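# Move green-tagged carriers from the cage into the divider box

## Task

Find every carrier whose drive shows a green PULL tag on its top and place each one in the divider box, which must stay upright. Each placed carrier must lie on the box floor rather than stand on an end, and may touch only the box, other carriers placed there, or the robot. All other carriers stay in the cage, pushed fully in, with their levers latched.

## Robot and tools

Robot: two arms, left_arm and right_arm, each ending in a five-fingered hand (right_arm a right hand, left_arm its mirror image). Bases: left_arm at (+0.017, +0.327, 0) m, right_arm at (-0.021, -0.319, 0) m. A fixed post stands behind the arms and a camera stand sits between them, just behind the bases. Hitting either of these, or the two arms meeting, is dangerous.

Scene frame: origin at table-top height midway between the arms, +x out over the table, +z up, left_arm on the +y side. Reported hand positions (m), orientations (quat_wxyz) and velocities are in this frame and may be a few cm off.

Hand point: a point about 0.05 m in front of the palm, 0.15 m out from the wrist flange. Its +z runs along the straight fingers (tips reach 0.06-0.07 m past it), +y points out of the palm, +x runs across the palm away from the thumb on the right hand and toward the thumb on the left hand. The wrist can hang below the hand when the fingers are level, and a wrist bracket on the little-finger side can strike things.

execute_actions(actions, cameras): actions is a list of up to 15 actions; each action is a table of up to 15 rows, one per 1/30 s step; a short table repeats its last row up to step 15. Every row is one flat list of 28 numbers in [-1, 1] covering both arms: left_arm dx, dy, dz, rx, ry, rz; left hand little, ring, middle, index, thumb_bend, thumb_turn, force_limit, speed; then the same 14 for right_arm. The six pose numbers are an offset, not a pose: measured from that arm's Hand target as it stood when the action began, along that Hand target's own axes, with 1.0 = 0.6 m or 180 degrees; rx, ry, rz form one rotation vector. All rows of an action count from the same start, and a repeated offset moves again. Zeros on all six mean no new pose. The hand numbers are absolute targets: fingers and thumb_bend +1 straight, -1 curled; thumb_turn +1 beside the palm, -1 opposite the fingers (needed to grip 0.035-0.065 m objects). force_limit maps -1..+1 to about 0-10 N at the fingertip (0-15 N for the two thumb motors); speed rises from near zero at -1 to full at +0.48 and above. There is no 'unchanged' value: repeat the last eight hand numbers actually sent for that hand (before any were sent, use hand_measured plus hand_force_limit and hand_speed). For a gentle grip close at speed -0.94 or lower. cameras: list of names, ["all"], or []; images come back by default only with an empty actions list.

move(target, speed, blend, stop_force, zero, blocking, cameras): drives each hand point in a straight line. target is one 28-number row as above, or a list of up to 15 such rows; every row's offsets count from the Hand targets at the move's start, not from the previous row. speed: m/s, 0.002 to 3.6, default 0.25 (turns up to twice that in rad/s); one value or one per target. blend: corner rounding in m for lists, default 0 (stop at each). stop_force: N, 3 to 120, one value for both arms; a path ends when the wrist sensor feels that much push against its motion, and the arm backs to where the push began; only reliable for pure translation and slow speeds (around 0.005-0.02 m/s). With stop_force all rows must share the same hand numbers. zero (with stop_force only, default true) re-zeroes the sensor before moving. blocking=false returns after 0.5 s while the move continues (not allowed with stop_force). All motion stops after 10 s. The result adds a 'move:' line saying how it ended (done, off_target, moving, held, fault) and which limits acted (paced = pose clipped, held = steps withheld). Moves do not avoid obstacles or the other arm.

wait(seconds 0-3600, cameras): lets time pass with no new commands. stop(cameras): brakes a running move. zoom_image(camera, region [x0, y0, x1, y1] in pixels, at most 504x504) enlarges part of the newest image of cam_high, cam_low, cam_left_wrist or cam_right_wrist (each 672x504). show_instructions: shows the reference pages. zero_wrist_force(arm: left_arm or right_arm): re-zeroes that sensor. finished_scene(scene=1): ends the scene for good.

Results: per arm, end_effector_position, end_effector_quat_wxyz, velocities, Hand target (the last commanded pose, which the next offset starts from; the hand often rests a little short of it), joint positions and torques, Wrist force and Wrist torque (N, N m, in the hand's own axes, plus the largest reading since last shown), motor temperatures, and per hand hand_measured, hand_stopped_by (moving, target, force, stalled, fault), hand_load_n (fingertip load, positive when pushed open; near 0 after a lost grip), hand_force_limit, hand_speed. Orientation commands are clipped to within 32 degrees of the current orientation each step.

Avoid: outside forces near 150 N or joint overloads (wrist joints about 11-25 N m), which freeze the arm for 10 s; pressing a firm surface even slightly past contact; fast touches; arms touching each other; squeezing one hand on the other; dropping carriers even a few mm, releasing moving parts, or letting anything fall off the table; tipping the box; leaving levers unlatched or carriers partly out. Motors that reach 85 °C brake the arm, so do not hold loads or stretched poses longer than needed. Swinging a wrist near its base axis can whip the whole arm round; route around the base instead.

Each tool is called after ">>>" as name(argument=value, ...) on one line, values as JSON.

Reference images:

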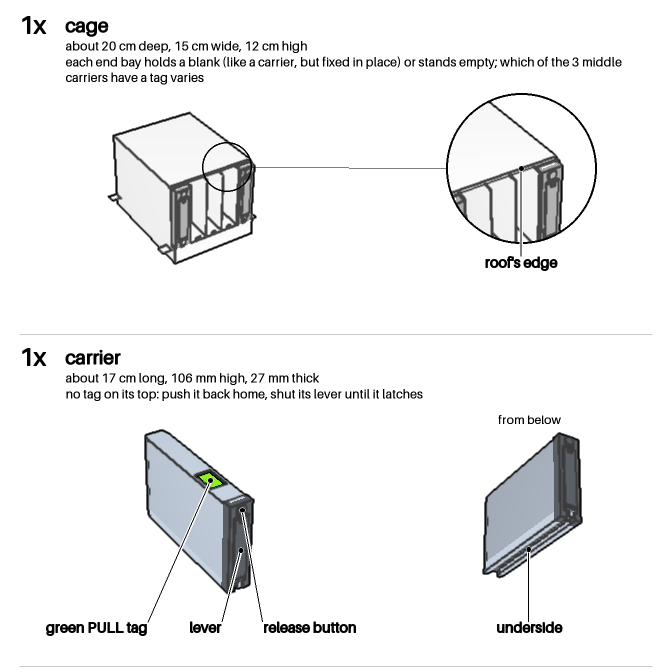

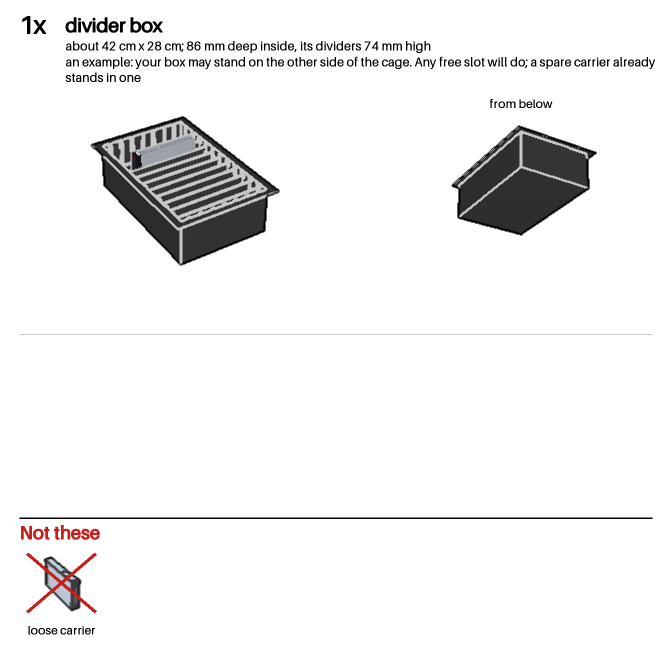

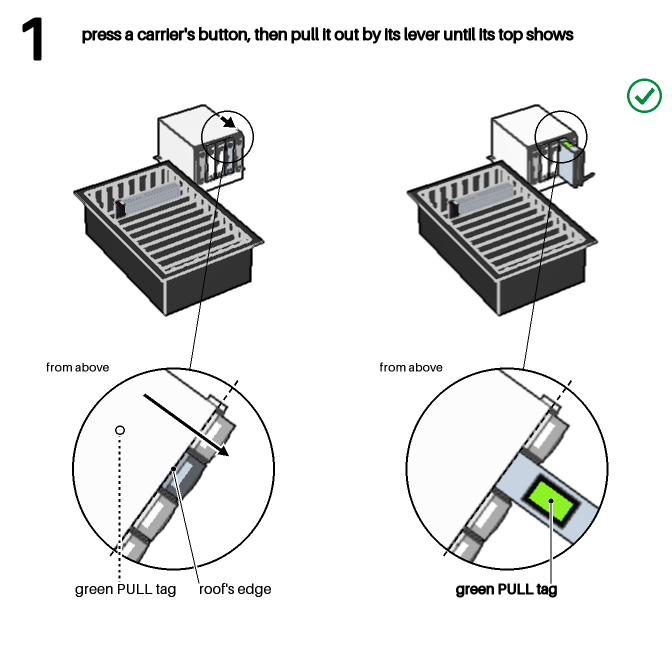

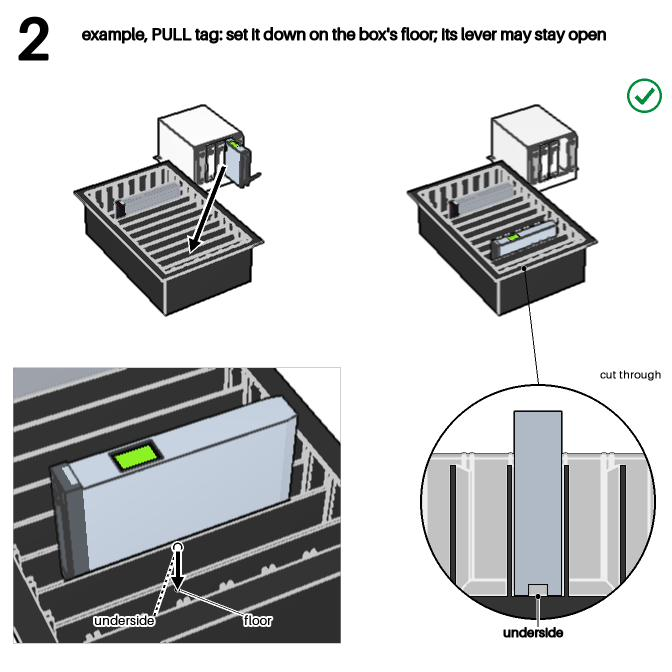

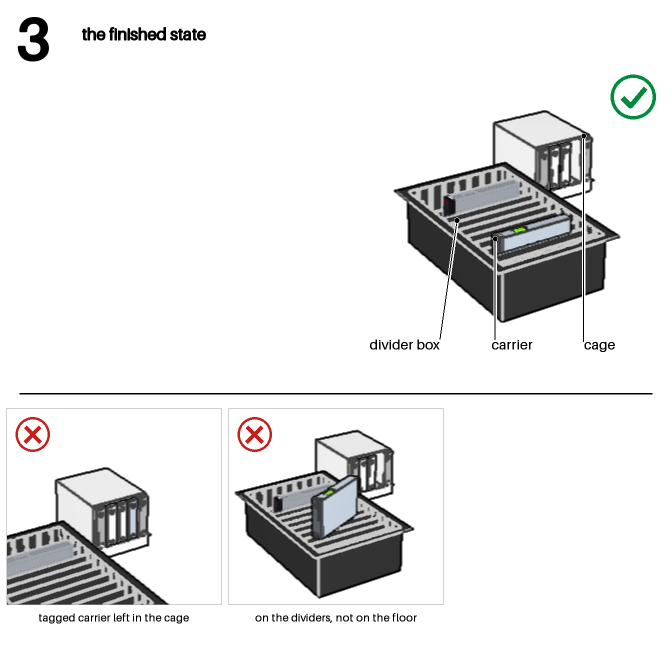

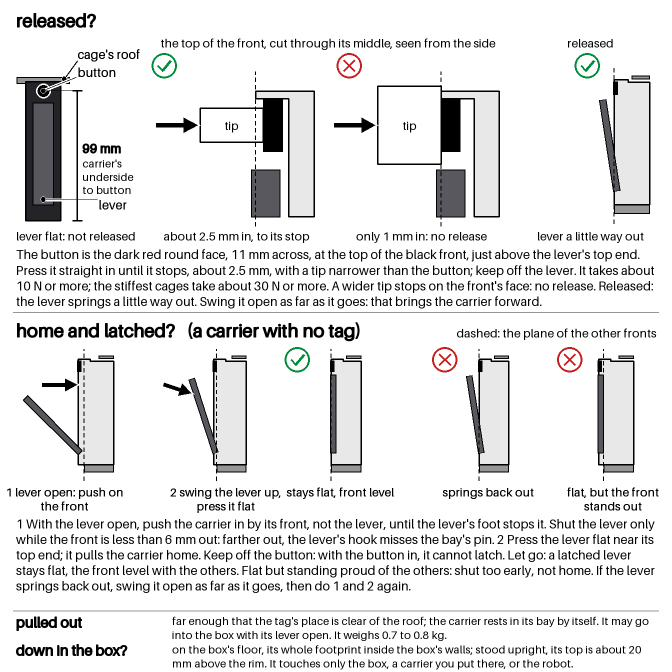

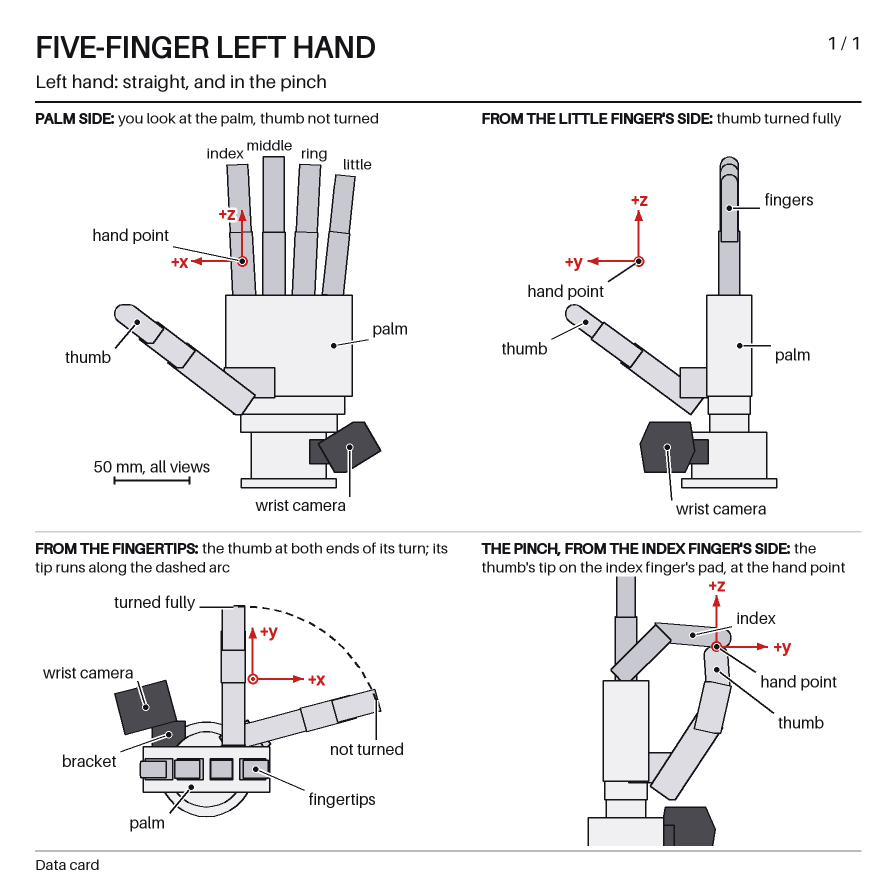

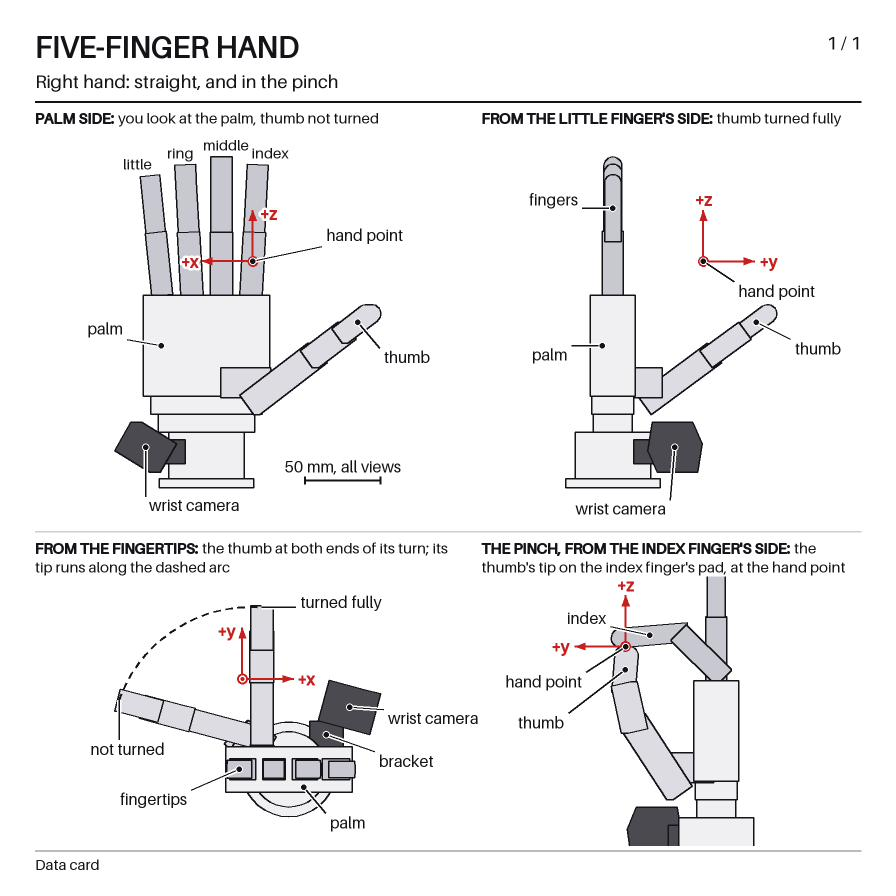

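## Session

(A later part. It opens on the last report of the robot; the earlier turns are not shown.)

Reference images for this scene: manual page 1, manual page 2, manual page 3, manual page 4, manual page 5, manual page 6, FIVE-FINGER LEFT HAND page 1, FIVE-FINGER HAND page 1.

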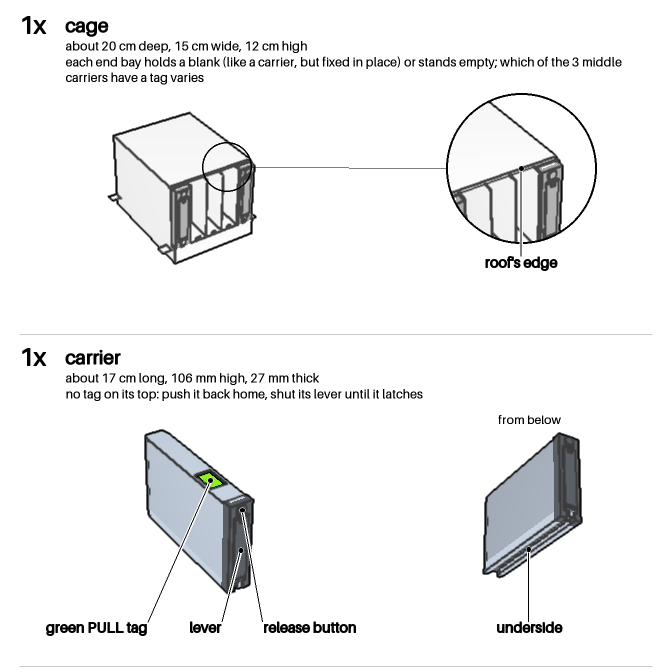

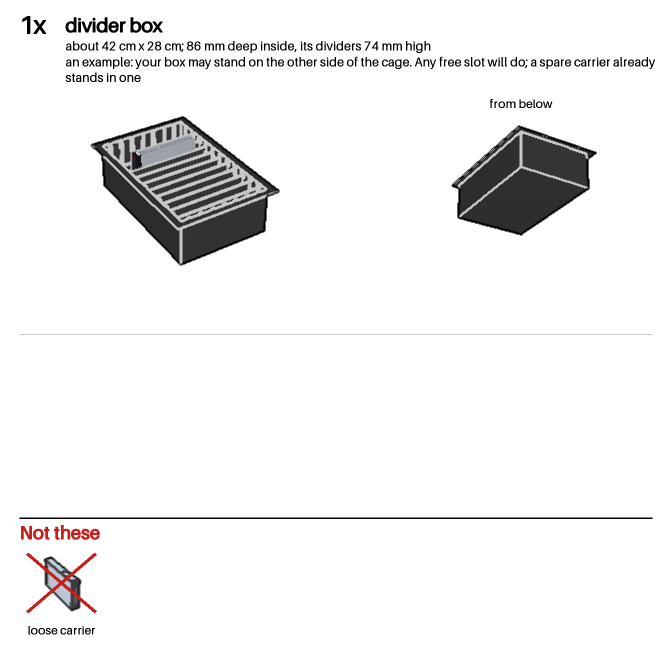

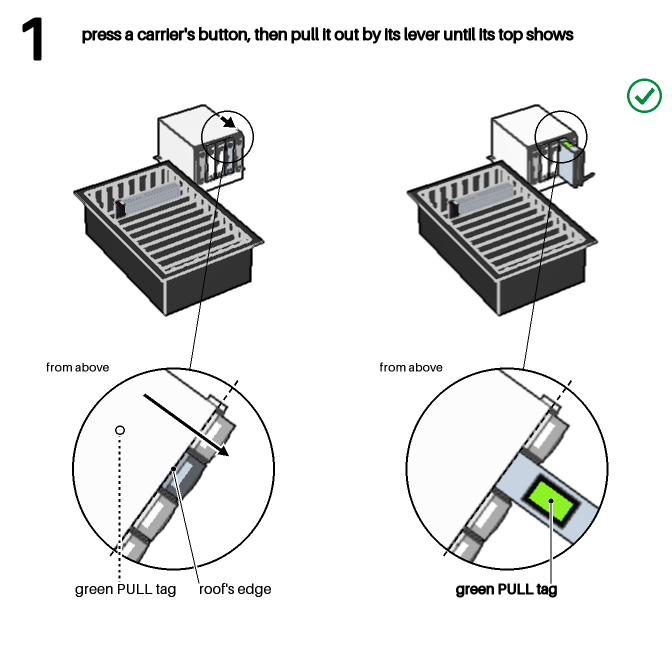

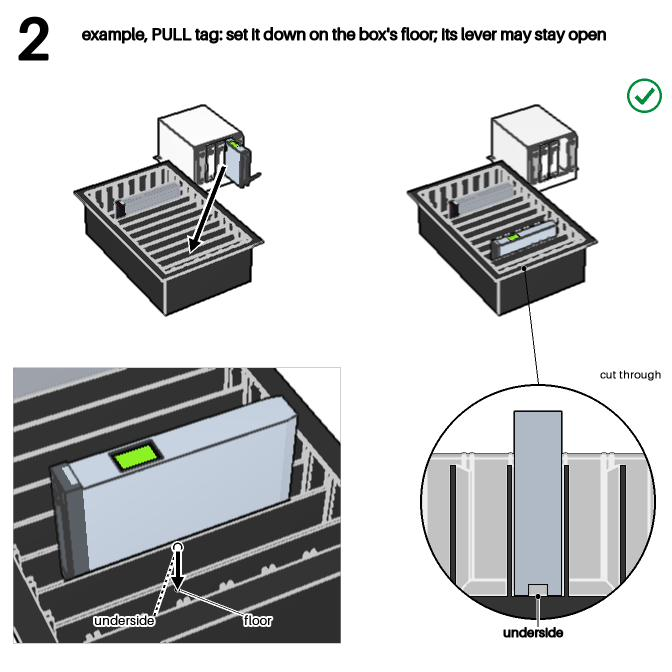

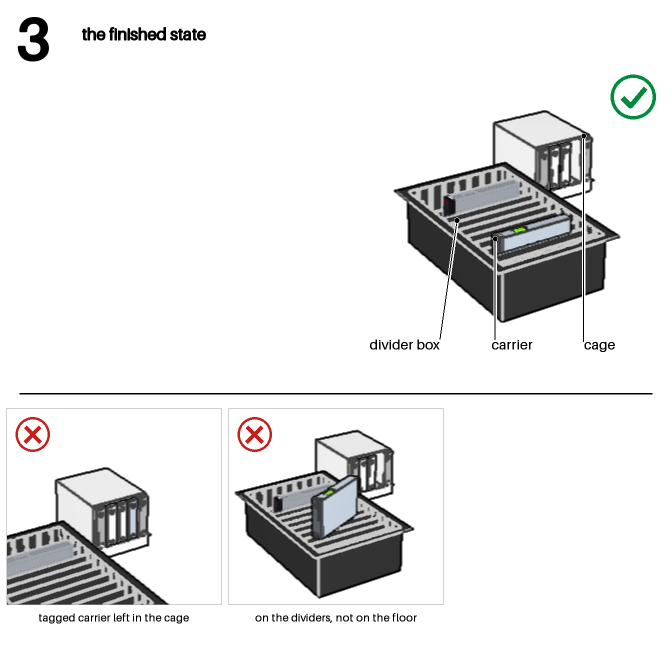

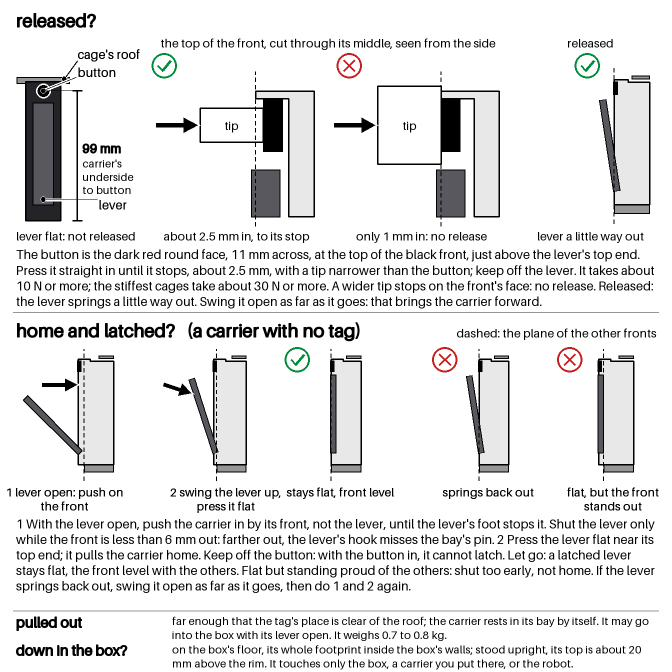

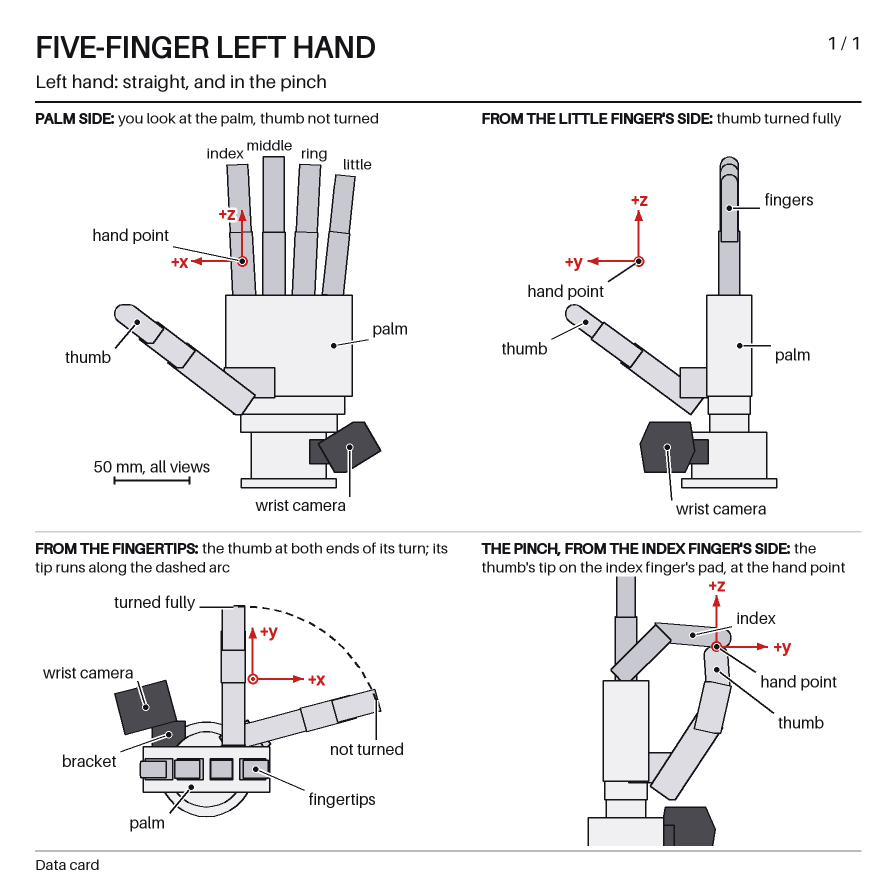

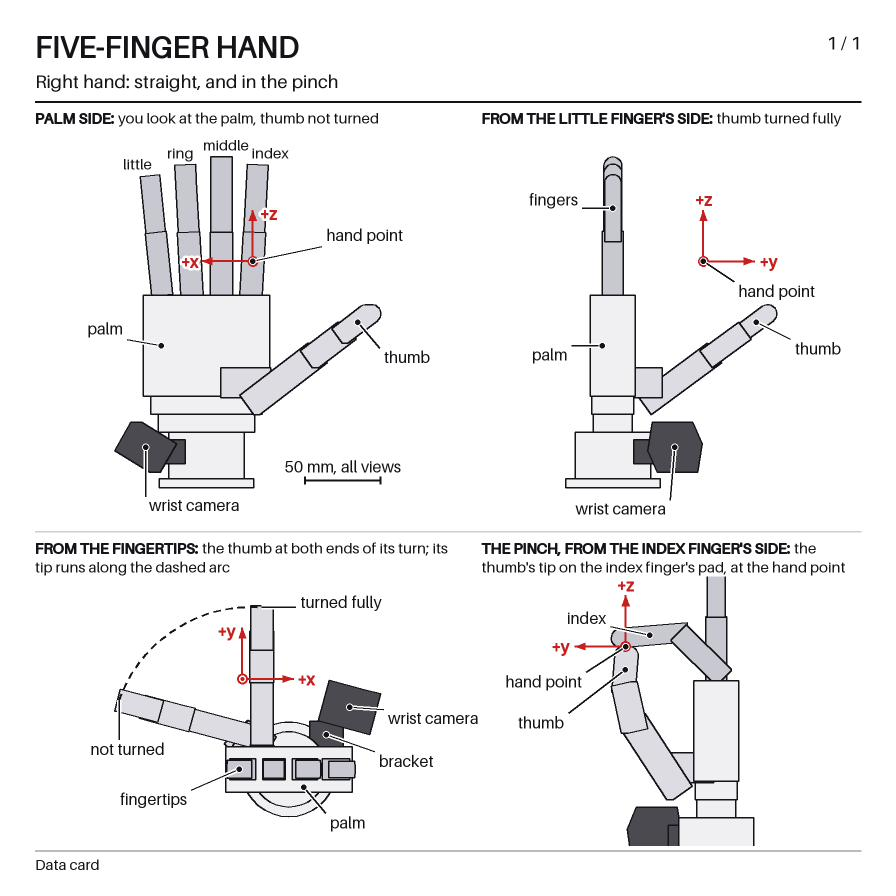

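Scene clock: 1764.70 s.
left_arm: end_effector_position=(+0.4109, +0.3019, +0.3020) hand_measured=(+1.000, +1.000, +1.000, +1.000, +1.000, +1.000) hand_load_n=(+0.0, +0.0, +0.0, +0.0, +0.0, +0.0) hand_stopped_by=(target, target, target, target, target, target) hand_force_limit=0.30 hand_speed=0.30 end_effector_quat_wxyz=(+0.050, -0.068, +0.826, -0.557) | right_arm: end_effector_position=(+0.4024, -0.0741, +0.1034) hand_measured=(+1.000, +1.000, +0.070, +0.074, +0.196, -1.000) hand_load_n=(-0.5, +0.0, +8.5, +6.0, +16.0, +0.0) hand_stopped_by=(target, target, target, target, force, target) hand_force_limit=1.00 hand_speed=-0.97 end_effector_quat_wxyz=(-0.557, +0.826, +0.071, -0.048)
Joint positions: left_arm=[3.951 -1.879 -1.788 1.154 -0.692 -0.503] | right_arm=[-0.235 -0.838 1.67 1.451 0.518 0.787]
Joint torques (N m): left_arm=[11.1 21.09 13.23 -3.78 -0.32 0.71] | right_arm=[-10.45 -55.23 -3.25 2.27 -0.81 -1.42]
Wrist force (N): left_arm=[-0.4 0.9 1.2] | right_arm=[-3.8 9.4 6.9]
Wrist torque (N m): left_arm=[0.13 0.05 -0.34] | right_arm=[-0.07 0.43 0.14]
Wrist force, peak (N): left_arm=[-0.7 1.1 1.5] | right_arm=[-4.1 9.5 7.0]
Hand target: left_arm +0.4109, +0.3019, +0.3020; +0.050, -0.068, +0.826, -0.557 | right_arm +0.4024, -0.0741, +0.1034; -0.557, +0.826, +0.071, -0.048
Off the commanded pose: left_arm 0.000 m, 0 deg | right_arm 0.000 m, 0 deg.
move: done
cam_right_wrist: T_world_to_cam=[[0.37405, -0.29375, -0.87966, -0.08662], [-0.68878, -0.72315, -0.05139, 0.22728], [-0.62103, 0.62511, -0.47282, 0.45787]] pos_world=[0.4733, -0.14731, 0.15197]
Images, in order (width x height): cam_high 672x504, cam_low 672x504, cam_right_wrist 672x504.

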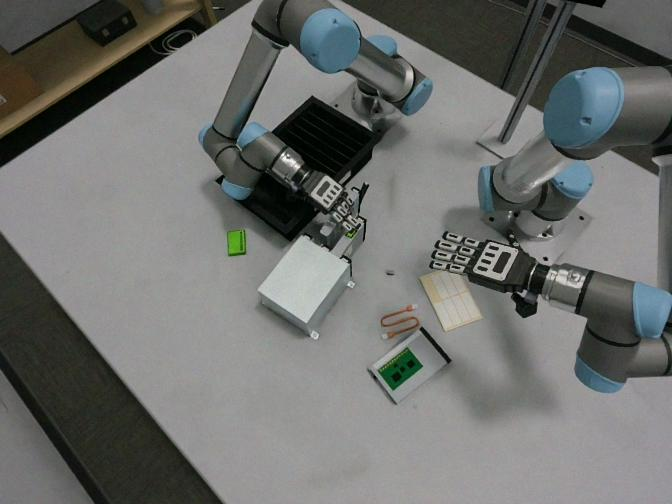

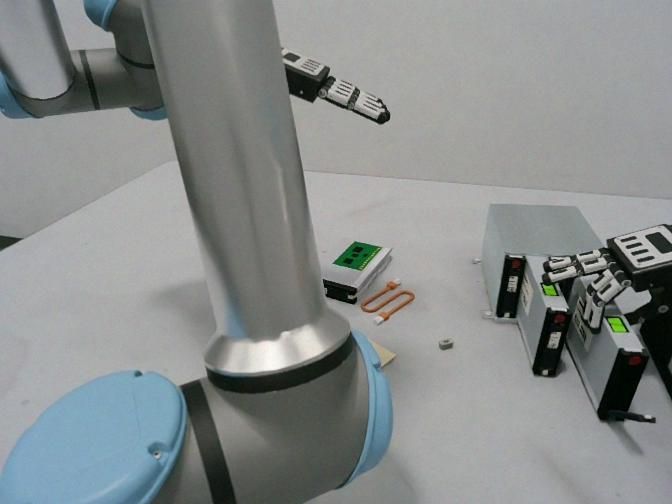

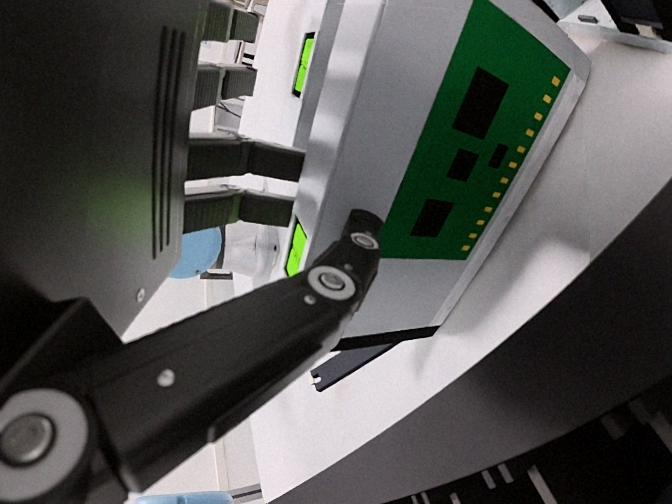

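>>> move(target=[0,0,0,0,0,0,1,1,1,1,1,1,0.3,0.3,-0.01,-0.2781,-0.1124,0,0,0,1,1,0.066,0.072,0.18,-1,1.0,-0.97], speed=0.05, cameras=["cam_low","cam_high"])

Scene clock: 1794.83 s.
left_arm: end_effector_position=(+0.4109, +0.3019, +0.3020) hand_measured=(+1.000, +1.000, +1.000, +1.000, +1.000, +1.000) hand_load_n=(-0.5, +0.0, +0.0, +0.0, +0.0, -0.5) hand_stopped_by=(target, target, target, target, target, target) hand_force_limit=0.30 hand_speed=0.30 end_effector_quat_wxyz=(+0.050, -0.068, +0.826, -0.557) | right_arm: end_effector_position=(+0.3963, -0.0752, +0.2833) hand_measured=(+1.000, +1.000, +0.070, +0.074, +0.196, -1.000) hand_load_n=(+0.0, +0.0, +8.5, +6.0, +15.5, +0.0) hand_stopped_by=(target, target, target, target, force, target) hand_force_limit=1.00 hand_speed=-0.97 end_effector_quat_wxyz=(-0.557, +0.826, +0.071, -0.048)
Joint positions: left_arm=[3.951 -1.879 -1.788 1.154 -0.692 -0.503] | right_arm=[-0.24 -1.106 1.568 1.828 0.521 0.78]
Joint torques (N m): left_arm=[10.59 20.89 12.98 -3.69 -0.39 0.66] | right_arm=[-10.17 -50.17 -22.28 4.97 -0.74 -1.39]
Wrist force (N): left_arm=[-0.9 0.8 1.3] | right_arm=[-4.0 9.2 7.0]
Wrist torque (N m): left_arm=[0.11 0.12 -0.36] | right_arm=[-0.11 0.47 0.09]
Wrist force, peak (N): left_arm=[-0.9 0.9 1.6] | right_arm=[-3.8 10.1 7.6]
Hand target: left_arm +0.4109, +0.3019, +0.3020; +0.050, -0.068, +0.826, -0.557 | right_arm +0.3963, -0.0752, +0.2834; -0.557, +0.826, +0.071, -0.048
Off the commanded pose: left_arm 0.000 m, 0 deg | right_arm 0.000 m, 0 deg.
move: done
Images, in order (width x height): cam_high 672x504, cam_low 672x504.

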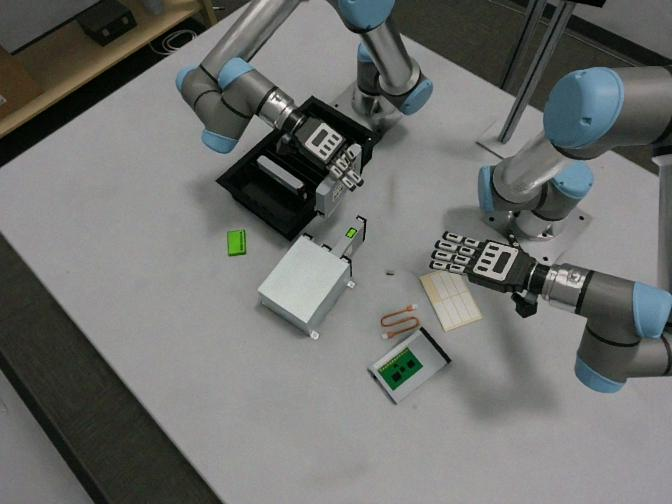

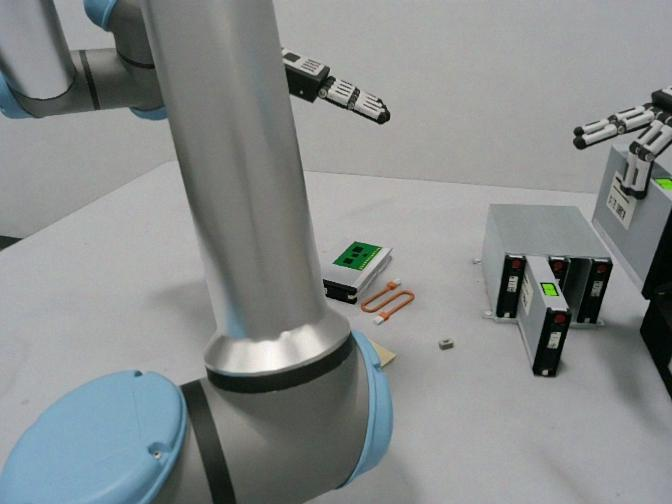

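>>> move(target=[0,0,0,0,0,0,1,1,1,1,1,1,0.3,0.3,0.0527,0.0105,-0.2333,0,0.2456,0.0992,1,1,0.066,0.072,0.18,-1,1.0,-0.97], speed=0.12, cameras=["cam_high"])

Scene clock: 1801.30 s.
left_arm: end_effector_position=(+0.4109, +0.3019, +0.3020) hand_measured=(+1.000, +1.000, +1.000, +1.000, +1.000, +1.000) hand_load_n=(+0.0, +0.0, +0.0, -0.5, +0.0, +0.0) hand_stopped_by=(target, target, target, target, target, target) hand_force_limit=0.30 hand_speed=0.30 end_effector_quat_wxyz=(+0.050, -0.068, +0.826, -0.557) | right_arm: end_effector_position=(+0.4501, -0.2000, +0.3300) hand_measured=(+1.000, +1.000, +0.070, +0.074, +0.196, -1.000) hand_load_n=(+0.0, +0.0, +8.5, +6.0, +15.5, +0.0) hand_stopped_by=(target, target, target, target, force, target) hand_force_limit=1.00 hand_speed=-0.97 end_effector_quat_wxyz=(-0.529, +0.784, -0.268, +0.182)
Joint positions: left_arm=[3.951 -1.879 -1.788 1.154 -0.692 -0.503] | right_arm=[-0.592 -1.432 1.626 1.092 0.4 1.878]
Joint torques (N m): left_arm=[10.12 20.42 12.6 -3.79 -0.51 0.67] | right_arm=[-10.17 -36.78 -10.64 1.36 -1.64 1.53]
Wrist force (N): left_arm=[-0.7 0.8 1.2] | right_arm=[-3.9 9.5 7.2]
Wrist torque (N m): left_arm=[0.11 0.08 -0.35] | right_arm=[-0.02 0.49 -0.01]
Wrist force, peak (N): left_arm=[-0.6 1.2 1.7] | right_arm=[-3.9 9.5 7.6]
Hand target: left_arm +0.4109, +0.3019, +0.3020; +0.050, -0.068, +0.826, -0.557 | right_arm +0.4501, -0.2000, +0.3300; -0.529, +0.784, -0.268, +0.182
Off the commanded pose: left_arm 0.000 m, 0 deg | right_arm 0.000 m, 0 deg.
move: done

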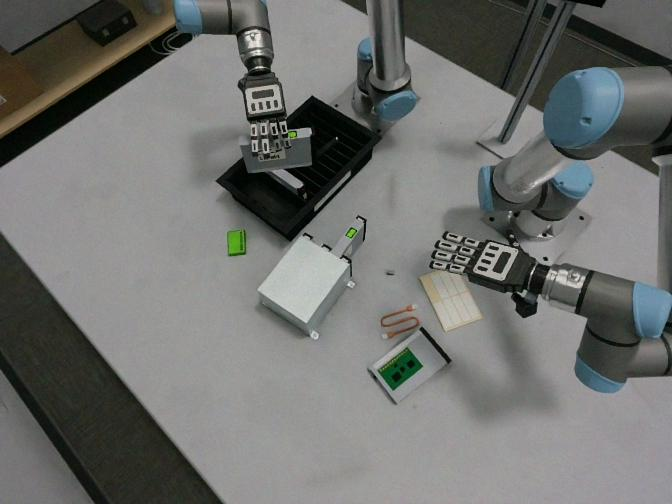

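>>> move(target=[0,0,0,0,0,0,1,1,1,1,1,1,0.3,0.3,0.0907,0.0132,-0.0326,0,0.2457,0.0993,1,1,0.066,0.072,0.18,-1,1.0,-0.97], speed=0.12, cameras=["cam_high","cam_right_wrist"])

Scene clock: 1807.10 s.
left_arm: end_effector_position=(+0.4109, +0.3019, +0.3020) hand_measured=(+1.000, +1.000, +1.000, +1.000, +1.000, +1.000) hand_load_n=(+0.0, +0.0, +0.0, +0.0, +0.0, -0.5) hand_stopped_by=(target, target, target, target, target, target) hand_force_limit=0.30 hand_speed=0.30 end_effector_quat_wxyz=(+0.050, -0.068, +0.826, -0.557) | right_arm: end_effector_position=(+0.4801, -0.2500, +0.3299) hand_measured=(+1.000, +1.000, +0.070, +0.074, +0.196, -1.000) hand_load_n=(+0.0, +0.0, +8.5, +6.0, +15.5, +0.0) hand_stopped_by=(target, target, target, target, force, target) hand_force_limit=1.00 hand_speed=-0.97 end_effector_quat_wxyz=(-0.411, +0.609, -0.563, +0.380)
Joint positions: left_arm=[3.951 -1.879 -1.788 1.154 -0.692 -0.503] | right_arm=[-0.443 -1.778 1.798 0.405 1.135 2.953]
Joint torques (N m): left_arm=[10.67 21.16 12.29 -3.74 -0.51 0.63] | right_arm=[7.95 -24.57 -21.53 -2.82 0.76 1.47]
Wrist force (N): left_arm=[-0.8 1.0 1.3] | right_arm=[-4.0 9.3 7.4]
Wrist torque (N m): left_arm=[0.14 0.10 -0.37] | right_arm=[-0.08 0.47 0.01]
Wrist force, peak (N): left_arm=[-0.8 1.1 1.5] | right_arm=[-4.2 9.5 7.6]
Hand target: left_arm +0.4109, +0.3019, +0.3020; +0.050, -0.068, +0.826, -0.557 | right_arm +0.4801, -0.2500, +0.3300; -0.411, +0.608, -0.563, +0.380
Off the commanded pose: left_arm 0.000 m, 0 deg | right_arm 0.000 m, 0 deg.
move: done
cam_right_wrist: T_world_to_cam=[[-0.32699, -0.34408, -0.88016, 0.35606], [-0.65548, 0.75349, -0.05105, 0.51821], [0.68076, 0.56024, -0.47192, 0.08165]] pos_world=[0.40052, -0.3137, 0.37837]

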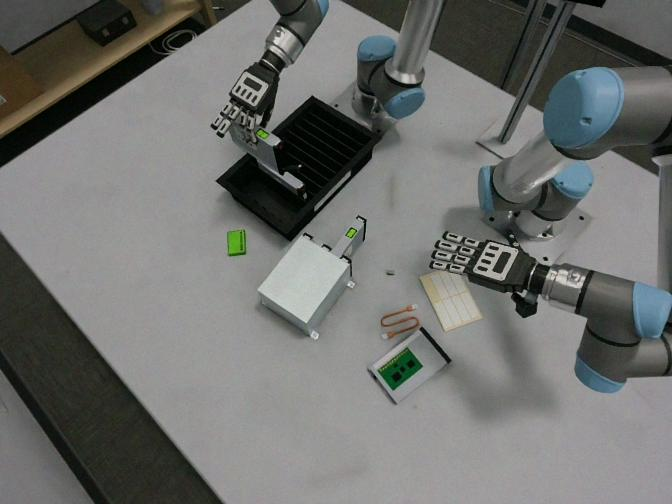

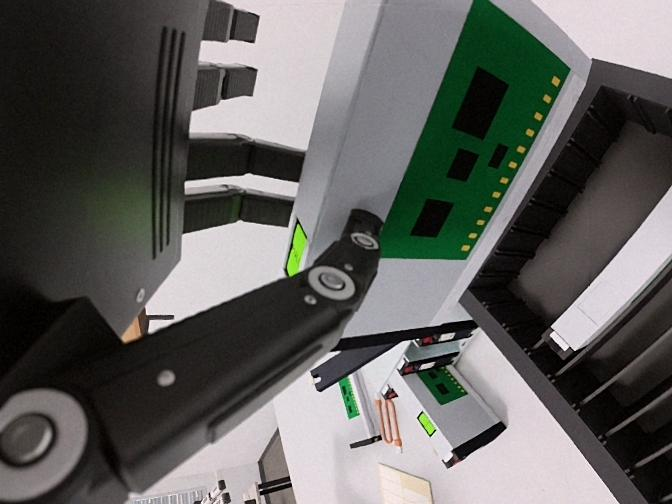

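>>> zoom_image(camera="cam_high", region=[205, 60, 395, 250])

>>> zoom_image(camera="cam_right_wrist", region=[420, 40, 672, 292])

Scaled by 2.653 from the camera's image (finer frame: 960x720).

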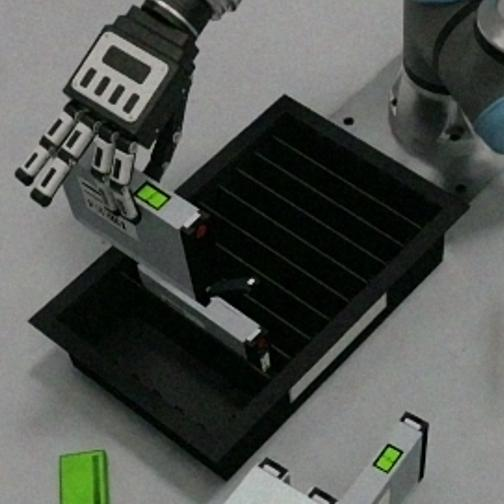

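Scaled by 2.000 from the camera's image (finer frame: 960x720).

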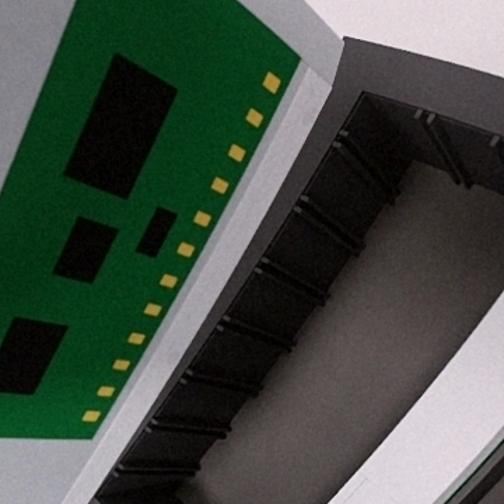

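>>> move(target=[0,0,0,0,0,0,1,1,1,1,1,1,0.3,0.3,0.0103,0.1372,0.0608,0,0,0,1,1,0.066,0.072,0.18,-1,1.0,-0.97], speed=0.08, cameras=["cam_high","cam_right_wrist","cam_low"])

>>> zoom_image(camera="cam_high", region=[205, 60, 395, 250])

Scene clock: 1818.10 s.
left_arm: end_effector_position=(+0.4109, +0.3019, +0.3020) hand_measured=(+1.000, +1.000, +1.000, +1.000, +1.000, +1.000) hand_load_n=(+0.0, +0.0, +0.0, +0.0, +0.0, -0.5) hand_stopped_by=(target, target, target, target, target, target) hand_force_limit=0.30 hand_speed=0.30 end_effector_quat_wxyz=(+0.050, -0.068, +0.826, -0.557) | right_arm: end_effector_position=(+0.4836, -0.2559, +0.2400) hand_measured=(+1.000, +1.000, +0.070, +0.074, +0.196, -1.000) hand_load_n=(+0.0, +0.0, +8.5, +6.0, +16.0, +0.0) hand_stopped_by=(target, target, target, target, force, target) hand_force_limit=1.00 hand_speed=-0.97 end_effector_quat_wxyz=(-0.411, +0.609, -0.563, +0.380)
Joint positions: left_arm=[3.951 -1.879 -1.788 1.154 -0.692 -0.503] | right_arm=[-0.459 -1.738 1.998 0.168 1.122 2.946]
Joint torques (N m): left_arm=[10.61 21.51 12.28 -3.85 -0.4 0.52] | right_arm=[-10.1 -11.94 -14.42 -2.69 -2.15 1.1]
Wrist force (N): left_arm=[-0.8 0.9 1.3] | right_arm=[-4.1 9.5 6.9]
Wrist torque (N m): left_arm=[0.11 0.10 -0.36] | right_arm=[-0.04 0.51 0.14]
Wrist force, peak (N): left_arm=[-1.1 1.0 1.6] | right_arm=[-4.4 10.6 7.4]
Hand target: left_arm +0.4109, +0.3019, +0.3020; +0.050, -0.068, +0.826, -0.557 | right_arm +0.4837, -0.2559, +0.2400; -0.411, +0.608, -0.563, +0.380
Off the commanded pose: left_arm 0.000 m, 0 deg | right_arm 0.000 m, 0 deg.
move: done
cam_right_wrist: T_world_to_cam=[[-0.32693, -0.34415, -0.88016, 0.276], [-0.65541, 0.75354, -0.05119, 0.52039], [0.68085, 0.56013, -0.47191, 0.04008]] pos_world=[0.40402, -0.3196, 0.28847]
Images, in order (width x height): cam_high 672x504, cam_low 672x504, cam_right_wrist 672x504.

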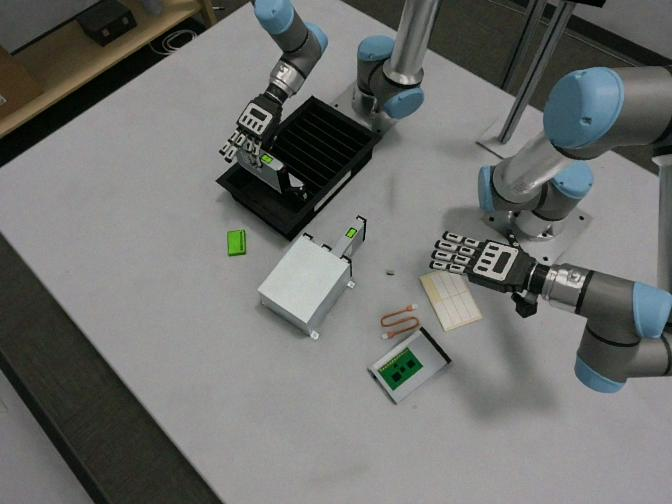

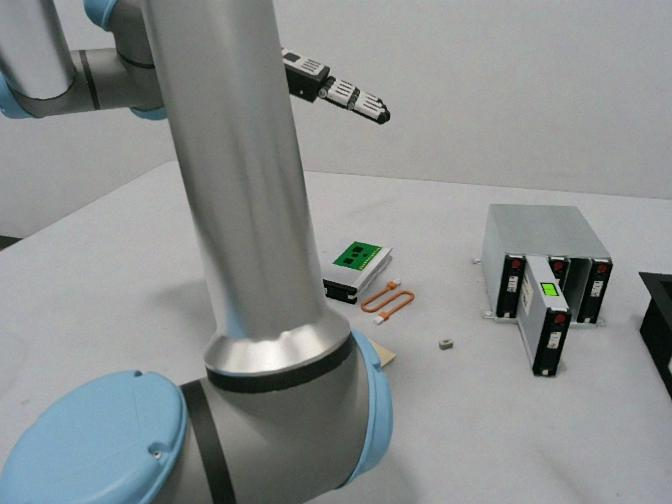

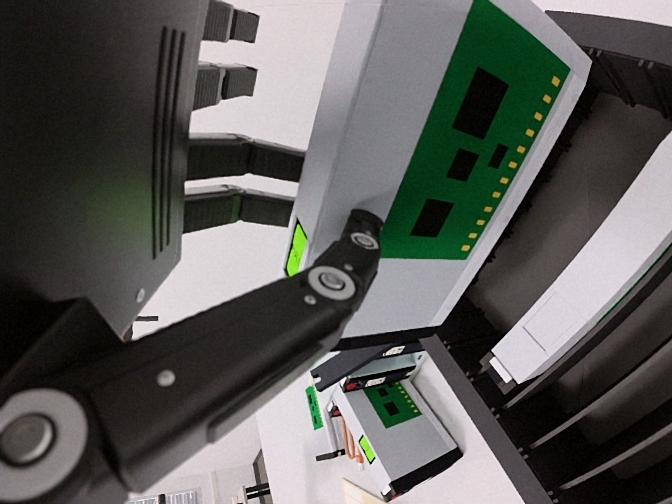

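Scaled by 2.653 from the camera's image (finer frame: 960x720).

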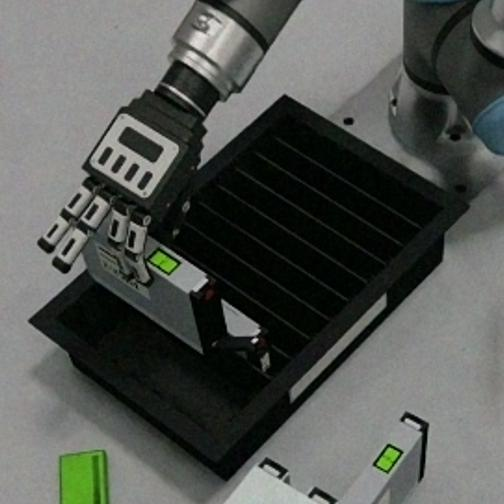

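>>> move(target=[0,0,0,0,0,0,1,1,1,1,1,1,0.3,0.3,0,0.1622,0.0656,0,0,0,1,1,0.066,0.072,0.18,-1,1.0,-0.97], speed=0.04, stop_force=6, cameras=["cam_high","cam_right_wrist"])

>>> zoom_image(camera="cam_high", region=[205, 60, 395, 250])

Scene clock: 1827.73 s.
left_arm: end_effector_position=(+0.4109, +0.3019, +0.3020) hand_measured=(+1.000, +1.000, +1.000, +1.000, +1.000, +1.000) hand_load_n=(+0.0, +0.0, +0.0, +0.0, +0.0, +0.0) hand_stopped_by=(target, target, target, target, target, target) hand_force_limit=0.30 hand_speed=0.30 end_effector_quat_wxyz=(+0.050, -0.068, +0.826, -0.557) | right_arm: end_effector_position=(+0.4838, -0.2559, +0.1350) hand_measured=(+1.000, +1.000, +0.070, +0.074, +0.196, -1.000) hand_load_n=(+0.0, +0.0, +8.5, +6.0, +15.0, +0.0) hand_stopped_by=(target, target, target, target, force, target) hand_force_limit=1.00 hand_speed=-0.97 end_effector_quat_wxyz=(-0.411, +0.608, -0.563, +0.380)
Joint positions: left_arm=[3.951 -1.879 -1.788 1.154 -0.692 -0.503] | right_arm=[-0.458 -1.622 2.191 -0.141 1.122 2.946]
Joint torques (N m): left_arm=[9.75 20.56 12.11 -3.7 -0.44 0.42] | right_arm=[5.93 -14.34 -10.39 -2.48 0.66 1.38]
Wrist force (N): left_arm=[-0.8 1.0 1.4] | right_arm=[-3.9 8.2 6.3]
Wrist torque (N m): left_arm=[0.14 0.11 -0.37] | right_arm=[-0.05 0.54 0.21]
Wrist force, peak (N): left_arm=[-0.8 1.1 1.5] | right_arm=[-4.2 9.9 7.2]
Hand target: left_arm +0.4109, +0.3019, +0.3020; +0.050, -0.068, +0.826, -0.557 | right_arm +0.4838, -0.2559, +0.1350; -0.411, +0.608, -0.563, +0.380
Off the commanded pose: left_arm 0.000 m, 0 deg | right_arm 0.000 m, 0 deg.
move: done
cam_right_wrist: T_world_to_cam=[[-0.32689, -0.34407, -0.8802, 0.18366], [-0.6554, 0.75355, -0.05116, 0.51514], [0.68088, 0.56016, -0.47183, -0.00963]] pos_world=[0.40421, -0.3196, 0.18347]

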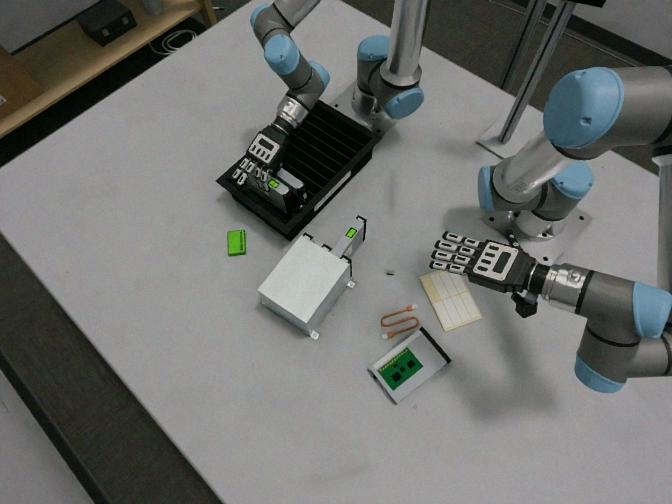

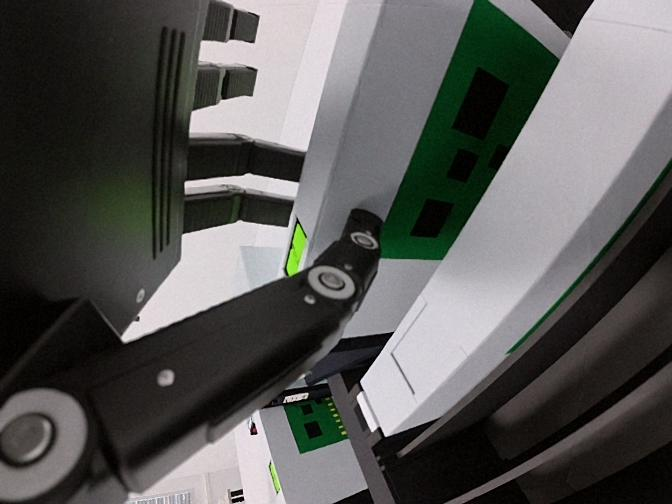

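Scaled by 2.653 from the camera's image (finer frame: 960x720).

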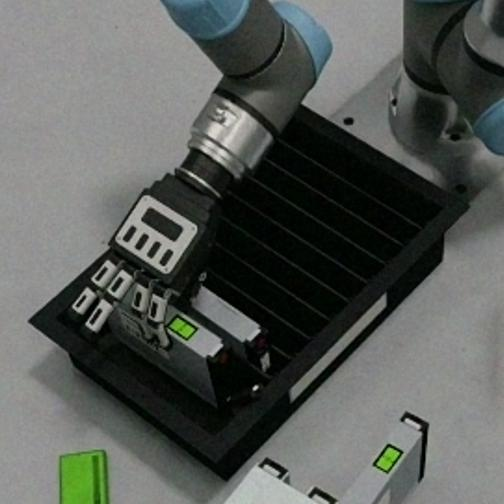

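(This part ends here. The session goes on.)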